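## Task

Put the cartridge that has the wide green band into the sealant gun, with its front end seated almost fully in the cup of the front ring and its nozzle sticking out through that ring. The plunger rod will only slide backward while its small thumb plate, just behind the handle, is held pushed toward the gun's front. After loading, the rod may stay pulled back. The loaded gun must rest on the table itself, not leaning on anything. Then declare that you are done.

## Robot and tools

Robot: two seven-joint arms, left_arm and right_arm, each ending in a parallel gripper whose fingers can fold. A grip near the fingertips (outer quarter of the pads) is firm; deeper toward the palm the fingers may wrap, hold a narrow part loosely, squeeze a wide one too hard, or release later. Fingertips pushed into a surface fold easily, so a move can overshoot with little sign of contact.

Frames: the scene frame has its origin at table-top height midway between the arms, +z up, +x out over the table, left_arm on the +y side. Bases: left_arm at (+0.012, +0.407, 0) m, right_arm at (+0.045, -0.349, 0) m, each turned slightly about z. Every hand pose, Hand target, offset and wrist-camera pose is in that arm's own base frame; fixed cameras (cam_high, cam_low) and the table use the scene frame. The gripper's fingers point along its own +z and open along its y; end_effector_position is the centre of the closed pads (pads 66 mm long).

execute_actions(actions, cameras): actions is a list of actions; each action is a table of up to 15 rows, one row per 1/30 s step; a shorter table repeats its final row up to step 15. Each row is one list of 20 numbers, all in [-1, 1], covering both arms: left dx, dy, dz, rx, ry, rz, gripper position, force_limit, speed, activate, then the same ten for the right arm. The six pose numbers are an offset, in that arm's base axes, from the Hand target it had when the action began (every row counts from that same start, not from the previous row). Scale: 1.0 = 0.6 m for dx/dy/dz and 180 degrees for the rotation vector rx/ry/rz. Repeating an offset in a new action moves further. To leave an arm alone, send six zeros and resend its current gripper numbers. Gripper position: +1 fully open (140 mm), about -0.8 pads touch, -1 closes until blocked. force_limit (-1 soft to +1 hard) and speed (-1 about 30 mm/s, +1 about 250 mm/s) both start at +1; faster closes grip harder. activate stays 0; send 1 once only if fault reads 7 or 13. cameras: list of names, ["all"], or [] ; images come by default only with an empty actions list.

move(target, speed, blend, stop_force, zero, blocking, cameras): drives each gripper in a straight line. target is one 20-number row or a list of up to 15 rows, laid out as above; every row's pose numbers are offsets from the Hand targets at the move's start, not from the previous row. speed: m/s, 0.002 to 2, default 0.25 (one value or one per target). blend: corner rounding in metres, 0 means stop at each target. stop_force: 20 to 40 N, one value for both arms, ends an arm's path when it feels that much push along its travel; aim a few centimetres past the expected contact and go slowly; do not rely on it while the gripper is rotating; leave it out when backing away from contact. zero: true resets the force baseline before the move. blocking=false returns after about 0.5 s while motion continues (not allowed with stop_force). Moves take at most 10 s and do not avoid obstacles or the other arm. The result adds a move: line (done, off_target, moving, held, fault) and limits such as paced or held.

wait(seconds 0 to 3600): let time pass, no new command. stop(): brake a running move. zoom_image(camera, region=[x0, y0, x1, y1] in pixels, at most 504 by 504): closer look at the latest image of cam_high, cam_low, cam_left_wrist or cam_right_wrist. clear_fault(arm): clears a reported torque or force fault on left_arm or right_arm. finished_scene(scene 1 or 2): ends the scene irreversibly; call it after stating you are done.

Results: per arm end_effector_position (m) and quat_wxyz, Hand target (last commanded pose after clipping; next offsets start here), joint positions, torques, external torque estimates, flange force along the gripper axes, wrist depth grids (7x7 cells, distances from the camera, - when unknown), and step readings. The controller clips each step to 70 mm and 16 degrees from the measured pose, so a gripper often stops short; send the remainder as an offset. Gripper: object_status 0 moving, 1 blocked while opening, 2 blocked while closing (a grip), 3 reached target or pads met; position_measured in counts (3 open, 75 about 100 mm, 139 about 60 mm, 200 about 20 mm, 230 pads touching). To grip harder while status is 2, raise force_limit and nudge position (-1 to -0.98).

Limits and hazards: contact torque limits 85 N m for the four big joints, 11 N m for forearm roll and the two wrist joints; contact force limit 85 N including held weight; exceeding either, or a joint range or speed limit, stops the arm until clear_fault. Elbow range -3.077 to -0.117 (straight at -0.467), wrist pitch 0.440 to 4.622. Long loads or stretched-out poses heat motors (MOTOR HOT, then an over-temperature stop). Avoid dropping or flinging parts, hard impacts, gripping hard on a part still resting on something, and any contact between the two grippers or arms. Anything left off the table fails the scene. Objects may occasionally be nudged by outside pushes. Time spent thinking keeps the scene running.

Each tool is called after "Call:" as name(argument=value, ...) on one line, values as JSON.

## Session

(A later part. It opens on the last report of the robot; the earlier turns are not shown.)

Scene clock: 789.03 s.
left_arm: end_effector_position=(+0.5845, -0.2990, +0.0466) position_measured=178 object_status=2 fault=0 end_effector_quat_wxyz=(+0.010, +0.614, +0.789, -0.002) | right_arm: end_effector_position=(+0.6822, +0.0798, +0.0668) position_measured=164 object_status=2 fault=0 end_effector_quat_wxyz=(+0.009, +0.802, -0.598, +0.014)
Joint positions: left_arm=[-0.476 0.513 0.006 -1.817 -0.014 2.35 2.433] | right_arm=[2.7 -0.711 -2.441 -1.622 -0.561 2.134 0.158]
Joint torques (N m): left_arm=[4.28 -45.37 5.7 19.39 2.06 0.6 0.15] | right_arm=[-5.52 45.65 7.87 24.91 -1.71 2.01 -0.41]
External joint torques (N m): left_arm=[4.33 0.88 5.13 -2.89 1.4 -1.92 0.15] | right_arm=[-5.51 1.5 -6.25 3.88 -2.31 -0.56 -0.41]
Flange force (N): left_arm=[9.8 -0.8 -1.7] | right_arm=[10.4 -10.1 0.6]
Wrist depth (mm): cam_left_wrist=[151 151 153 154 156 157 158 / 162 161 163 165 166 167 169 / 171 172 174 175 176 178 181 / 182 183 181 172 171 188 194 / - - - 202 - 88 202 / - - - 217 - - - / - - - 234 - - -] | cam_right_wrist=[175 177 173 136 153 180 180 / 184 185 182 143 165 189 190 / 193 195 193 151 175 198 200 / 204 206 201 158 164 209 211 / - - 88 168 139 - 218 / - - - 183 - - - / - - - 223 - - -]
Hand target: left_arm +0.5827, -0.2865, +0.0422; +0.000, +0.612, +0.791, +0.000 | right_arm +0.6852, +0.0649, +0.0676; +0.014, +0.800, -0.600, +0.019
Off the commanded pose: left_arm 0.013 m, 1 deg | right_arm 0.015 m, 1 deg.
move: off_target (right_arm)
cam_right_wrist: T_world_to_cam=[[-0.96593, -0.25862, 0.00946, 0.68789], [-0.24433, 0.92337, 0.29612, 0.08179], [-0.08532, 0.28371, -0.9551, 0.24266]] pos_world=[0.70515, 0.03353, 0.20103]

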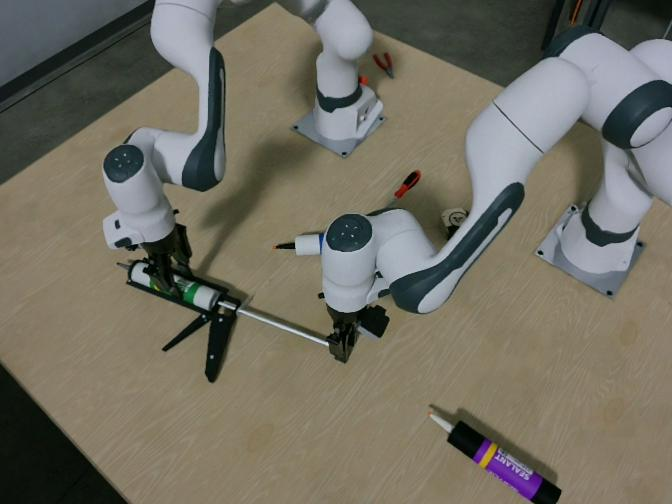

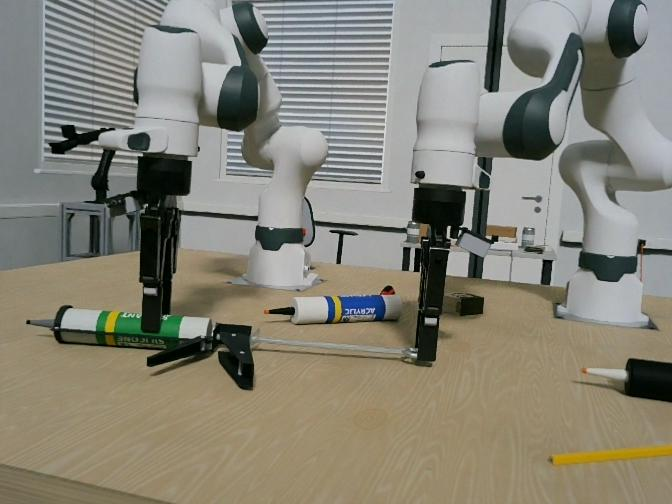

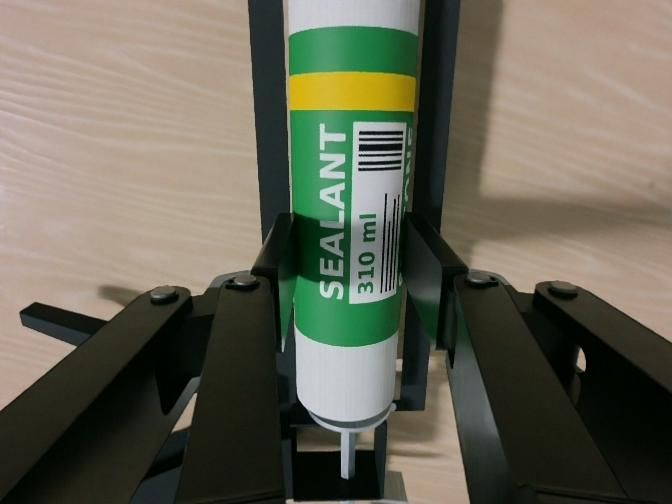

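Call:
move(target=[[0,0,0,0,0,0,-1,0,-1,0,-0.006,0.025,0,0,0,0,-1,-0.1,-1,0],[0,0,0,0,0,0,-1,0,-1,0,-0.006,0.025,0.0,0,0,0,0.1,-0.1,-1,0],[0,0,0,0,0,0,-1,0,-1,0,-0.008,0.035,-0.012,0.0107,0.003,0,0.1,-0.1,-1,0],[0,0,0,0,0,0,-1,0,-1,0,-0.008,0.035,-0.012,0.0107,0.003,0,-1,0.1,-1,0],[0,0,0,0,0,0,-1,0,-1,0,-0.008,0.035,0.003,-0.0107,-0.003,0,-1,0.1,-1,0]], speed=0.1)

Call:
zoom_image(camera="cam_low", region=[0, 280, 240, 380])

Call:
move(target=[0,0,0,0,0,0,-1,0,-1,0,0.0142,-0.054,0,0,0,0,-1,0.1,-1,0], speed=0.03, stop_force=38, cameras=["cam_high","cam_low","cam_right_wrist"])

Call:
zoom_image(camera="cam_low", region=[0, 280, 240, 380])

Call:
zoom_image(camera="cam_high", region=[110, 240, 250, 330])

Scene clock: 809.97 s.
left_arm: end_effector_position=(+0.5828, -0.2912, +0.0441) position_measured=178 object_status=2 fault=0 end_effector_quat_wxyz=(+0.003, +0.611, +0.792, -0.002) | right_arm: end_effector_position=(+0.6777, +0.0895, +0.0648) position_measured=163 object_status=2 fault=0 end_effector_quat_wxyz=(+0.024, +0.802, -0.596, +0.028)
Joint positions: left_arm=[-0.471 0.513 0.01 -1.82 -0.014 2.34 2.433] | right_arm=[2.752 -0.694 -2.473 -1.633 -0.579 2.134 0.197]
Joint velocities: left_arm=[within noise] | right_arm=[0.001 0 0 -0.001 -0.003 0 0.007]
Joint torques (N m): left_arm=[1.04 -45.93 2.27 21.88 1.34 2.24 0.12] | right_arm=[-0.95 48.25 12.27 24.05 -0.06 2.23 0.35]
External joint torques (N m): left_arm=[1.16 0.22 1.69 -0.31 0.68 -0.25 0.12] | right_arm=[-0.67 4.15 -0.82 2.94 -0.62 -0.25 0.35]
Flange force (N): left_arm=[1.8 1.1 -0.1] | right_arm=[1.4 -2.6 -6.0]
Wrist depth (mm): cam_left_wrist=[150 151 152 153 154 155 156 / 161 161 162 162 163 165 165 / 170 170 171 173 174 175 176 / 181 181 179 171 169 185 189 / - - - 197 - 88 198 / - - - 213 - - - / - - - 228 - - -] | cam_right_wrist=[176 177 174 133 157 181 182 / 183 184 183 139 166 189 192 / 192 192 192 146 174 198 200 / 201 202 200 153 160 208 209 / - - 88 161 168 - 217 / - - - 171 - - - / - - - 217 - - -]
Hand target: left_arm +0.5827, -0.2865, +0.0422; +0.000, +0.612, +0.791, +0.000 | right_arm +0.6804, +0.0859, +0.0694; +0.025, +0.799, -0.599, +0.033
Off the commanded pose: left_arm 0.005 m, 0 deg | right_arm 0.006 m, 1 deg.
move: off_target (right_arm); target 2's new numbers were sent with right_arm's hand 0.005 m and 1 deg from that target

Scaled by 2.100 from the camera's image (finer frame: 960x720).
This view is cut from an older image: the scene may have changed since it was taken.

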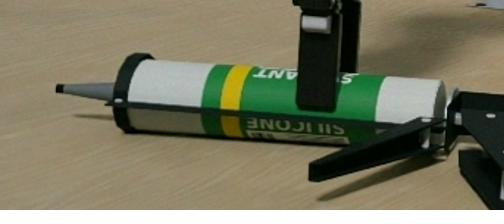

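Scene clock: 813.27 s.
left_arm: end_effector_position=(+0.5848, -0.3023, +0.0472) position_measured=178 object_status=2 fault=0 end_effector_quat_wxyz=(+0.013, +0.615, +0.788, -0.002) | right_arm: end_effector_position=(+0.6805, +0.0766, +0.0634) position_measured=163 object_status=2 fault=0 end_effector_quat_wxyz=(+0.021, +0.804, -0.594, +0.021)
Joint positions: left_arm=[-0.478 0.513 0.005 -1.816 -0.016 2.354 2.433] | right_arm=[2.732 -0.701 -2.476 -1.625 -0.565 2.134 0.158]
Joint torques (N m): left_arm=[6.09 -44.92 7.69 18.06 2.27 -0.29 0.19] | right_arm=[-9.04 50.52 4.21 28.46 -2.84 1.81 -0.45]
External joint torques (N m): left_arm=[6.13 1.61 7.13 -4.39 1.6 -2.85 0.19] | right_arm=[-8.98 5.92 -9.17 7.22 -3.42 -0.72 -0.45]
Flange force (N): left_arm=[14.0 -1.2 -2.1] | right_arm=[16.1 -9.8 -4.8]
Wrist depth (mm): cam_left_wrist=[151 152 154 155 156 158 159 / 162 162 164 165 166 168 169 / 171 172 175 175 177 179 181 / 183 184 181 172 170 189 195 / - - - 202 - 88 204 / - - - 215 - - - / - - - 236 - - -] | cam_right_wrist=[173 174 172 132 156 179 180 / 182 182 181 138 163 187 189 / 189 191 190 146 174 196 199 / 198 200 198 154 160 207 209 / - - - 161 169 - 216 / - - - 170 - - - / - - - 217 - - -]
Hand target: left_arm +0.5827, -0.2865, +0.0422; +0.000, +0.612, +0.791, +0.000 | right_arm +0.6889, +0.0535, +0.0694; +0.025, +0.799, -0.599, +0.033
Off the commanded pose: left_arm 0.017 m, 2 deg | right_arm 0.025 m, 2 deg.
move: off_target (right_arm)
cam_right_wrist: T_world_to_cam=[[-0.96366, -0.26647, 0.01886, 0.68393], [-0.25159, 0.92902, 0.27136, 0.09144], [-0.08983, 0.25675, -0.96229, 0.24576]] pos_world=[0.70416, 0.0342, 0.19878]

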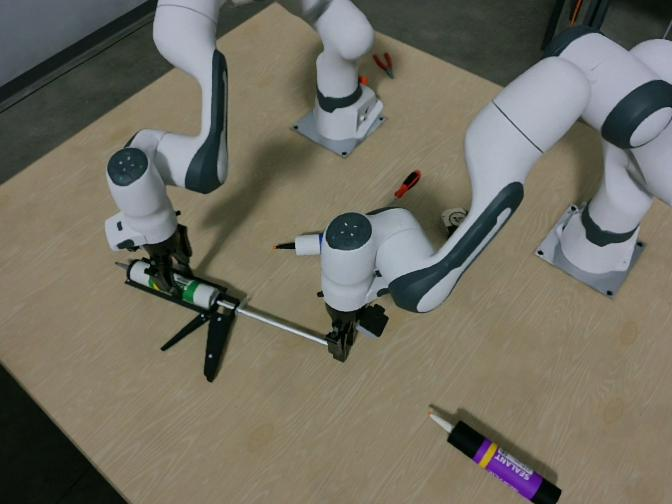

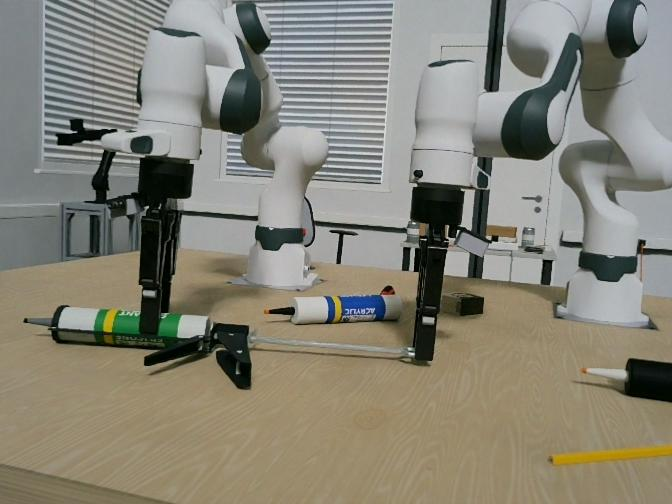

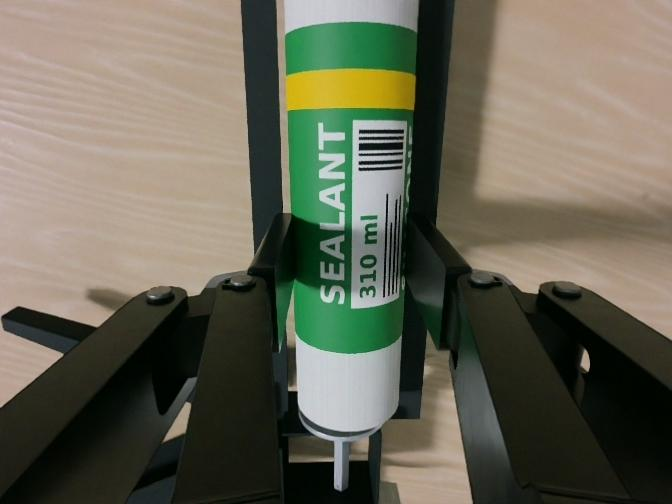

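Scaled by 2.100 from the camera's image (finer frame: 960x720).

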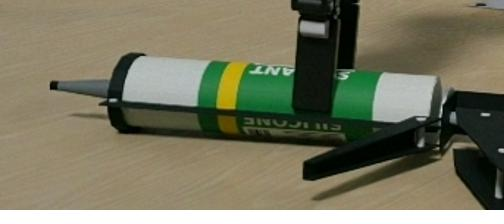

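Scaled by 3.600 from the camera's image (finer frame: 960x720).

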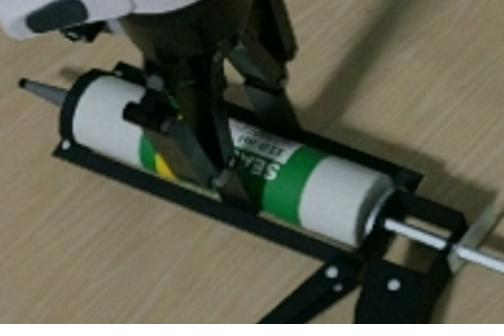

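Call:
move(target=[[0,0,0,0,0,0,-1,0,-1,0,-0.007,0.028,0,0,0,0,-1,0.1,-1,0],[0,0,0,0,0,0,-1,0,-1,0,-0.007,0.028,-0.006,0.008,0.002,0,0.1,-0.1,-1,0],[0,0,0,0,0,0,-1,0,-1,0,-0.007,0.028,0.18,0.02,0.0055,0,0.1,-0.1,0,0],[0,0,0,0,0,0,-1,0,-1,0,0.02,-0.08,0.18,0.02,0.0055,0,0.1,-0.1,0,0]], speed=0.15, cameras=["cam_right_wrist","cam_high"])

Call:
zoom_image(camera="cam_right_wrist", region=[240, 0, 460, 220])

Scene clock: 839.03 s.
left_arm: end_effector_position=(+0.5835, -0.2926, +0.0448) position_measured=178 object_status=2 fault=0 end_effector_quat_wxyz=(+0.005, +0.611, +0.791, -0.002) | right_arm: end_effector_position=(+0.7015, +0.0061, +0.1788) position_measured=117 object_status=3 fault=0 end_effector_quat_wxyz=(+0.003, +0.798, -0.603, +0.008)
Joint positions: left_arm=[-0.472 0.513 0.01 -1.819 -0.015 2.341 2.434] | right_arm=[2.598 -0.628 -2.397 -1.449 -0.452 1.913 -0.022]
Joint velocities: left_arm=[within noise] | right_arm=[0.001 -0.001 -0.001 0.002 -0.001 0.001 -0.005]
Joint torques (N m): left_arm=[1.39 -45.24 2.91 21.02 1.43 2 0.09] | right_arm=[0.09 43.08 13.02 24.47 0.27 2.23 -0.2]
External joint torques (N m): left_arm=[1.48 1.12 2.3 -1.26 0.77 -0.5 0.09] | right_arm=[0.19 -0.5 0.3 1.77 -0.41 -0.37 -0.2]
Flange force (N): left_arm=[3.1 0.4 1.1] | right_arm=[3.4 -13.0 -2.8]
Wrist depth (mm): cam_left_wrist=[151 152 153 153 155 156 156 / 162 160 162 163 164 165 167 / 170 170 172 173 175 176 178 / 181 182 180 170 171 186 190 / - - - 199 - 88 199 / - - - 213 - - - / - - - 229 - - -] | cam_right_wrist=[271 272 272 274 275 276 278 / 284 287 287 259 290 291 293 / 301 300 304 265 305 308 308 / 318 317 313 278 297 319 327 / - - 341 297 346 - 92 / - - 358 336 366 - - / - - 391 394 392 - -]
Hand target: left_arm +0.5827, -0.2865, +0.0422; +0.000, +0.612, +0.791, +0.000 | right_arm +0.7009, +0.0055, +0.1774; +0.005, +0.800, -0.600, +0.007
Off the commanded pose: left_arm 0.007 m, 1 deg | right_arm 0.002 m, 0 deg.
move: done; target 2's new numbers were sent with right_arm's hand 0.013 m and 1 deg from that target
cam_right_wrist: T_world_to_cam=[[-0.969, -0.24696, 0.00667, 0.68901], [-0.23254, 0.92089, 0.31287, 0.11021], [-0.08341, 0.30162, -0.94977, 0.36974]] pos_world=[0.72412, -0.04286, 0.3121]
Images, in order (width x height): cam_high 672x504, cam_right_wrist 672x504.

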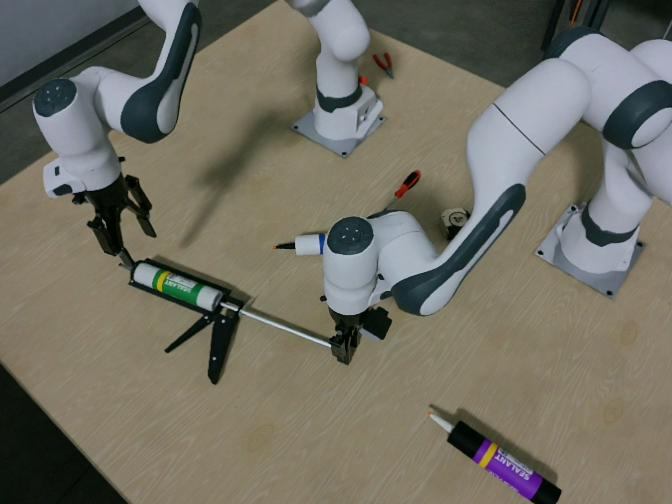

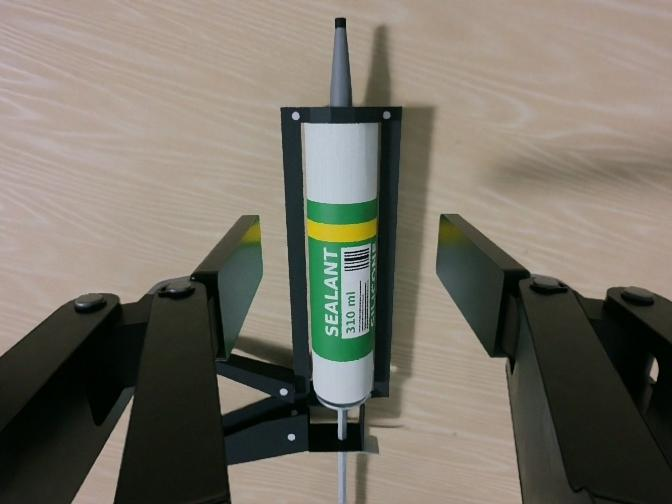

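Scaled by 2.291 from the camera's image (finer frame: 960x720).

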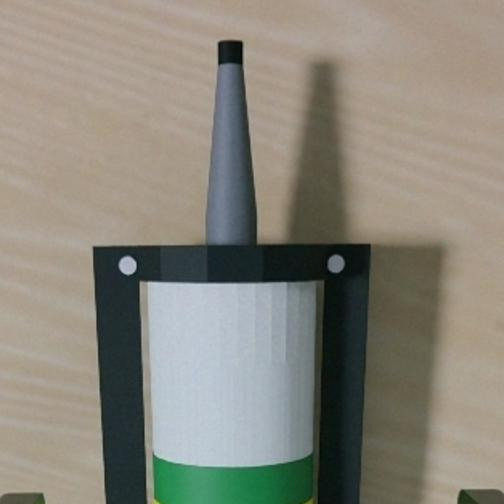

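Call:
move(target=[[0.0,0.005,0,0,0,0,-0.1,-0.5,-1,0,0,-0.05,0.1,0,0,0,0.1,-0.1,0,0],[0.0,0.005,0.2,0,0,0,-0.1,-0.5,0,0,0,-0.05,0.1,0,0,0,0.1,-0.1,0,0]], speed=0.15, cameras=["cam_high","cam_low"])

Call:
zoom_image(camera="cam_high", region=[110, 240, 350, 400])

Scene clock: 856.37 s.
left_arm: end_effector_position=(+0.5825, -0.2862, +0.1636) position_measured=141 object_status=3 fault=0 end_effector_quat_wxyz=(+0.002, +0.611, +0.792, -0.002) | right_arm: end_effector_position=(+0.7018, -0.0241, +0.2388) position_measured=117 object_status=3 fault=0 end_effector_quat_wxyz=(+0.005, +0.799, -0.601, +0.010)
Joint positions: left_arm=[-0.466 0.349 0.013 -1.744 -0.01 2.097 2.436] | right_arm=[2.567 -0.597 -2.375 -1.339 -0.431 1.782 -0.091]
Joint torques (N m): left_arm=[0.43 -42.91 1.09 24.11 1.27 2.34 0.1] | right_arm=[-0.11 42.81 12.15 24.82 0.75 2.21 -0.25]
External joint torques (N m): left_arm=[0.53 0.63 0.68 -0.07 0.48 -0.14 0.1] | right_arm=[-0.06 -0.67 0.07 1.75 0.05 -0.43 -0.25]
Flange force (N): left_arm=[-0.4 2.0 0.4] | right_arm=[4.7 -13.4 -4.6]
Wrist depth (mm): cam_left_wrist=[254 256 257 259 261 261 265 / 269 270 273 275 276 278 281 / 287 288 290 290 292 295 297 / 304 302 137 310 130 311 318 / - 82 332 336 338 - 80 / - - 358 359 363 - - / - - 388 378 - - -] | cam_right_wrist=[324 325 324 326 328 329 331 / 339 341 342 344 347 346 350 / 358 361 359 328 366 369 369 / 377 377 153 347 375 380 390 / - - 401 372 409 - 92 / - - 418 427 435 - - / - - 460 466 469 - -]
Hand target: left_arm +0.5827, -0.2835, +0.1622; +0.000, +0.612, +0.791, +0.000 | right_arm +0.7009, -0.0245, +0.2374; +0.005, +0.800, -0.600, +0.007
Off the commanded pose: left_arm 0.003 m, 0 deg | right_arm 0.002 m, 0 deg.
move: done

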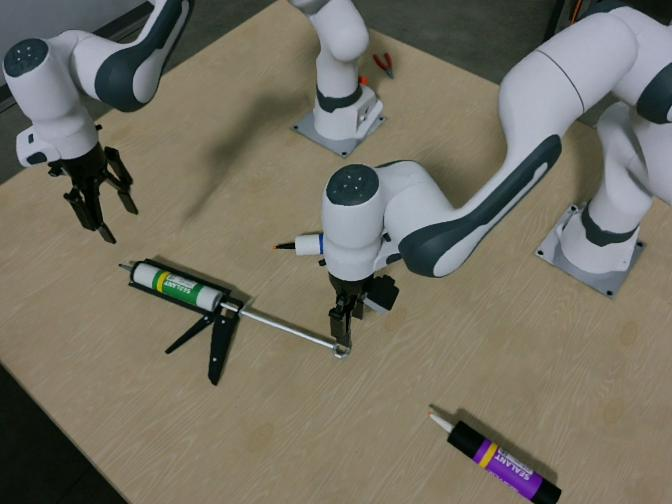

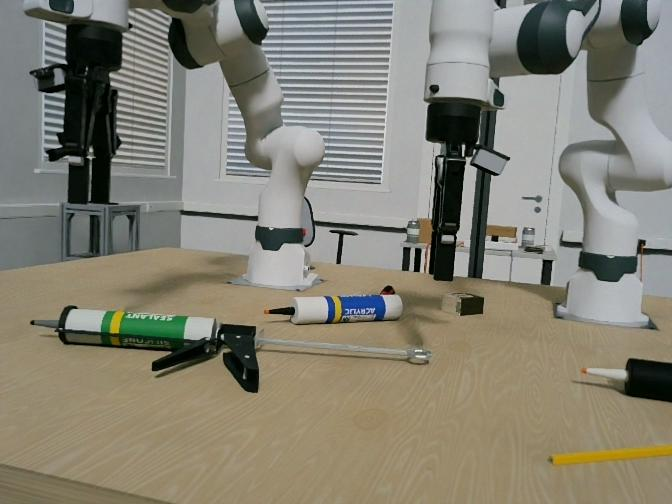

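Scaled by 2.100 from the camera's image (finer frame: 960x720).

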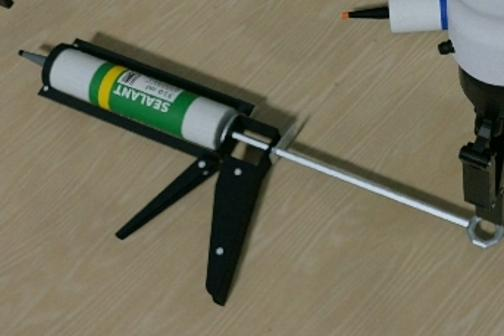

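Call:
finished_scene(scene=2)

The scene is finished: the task was done.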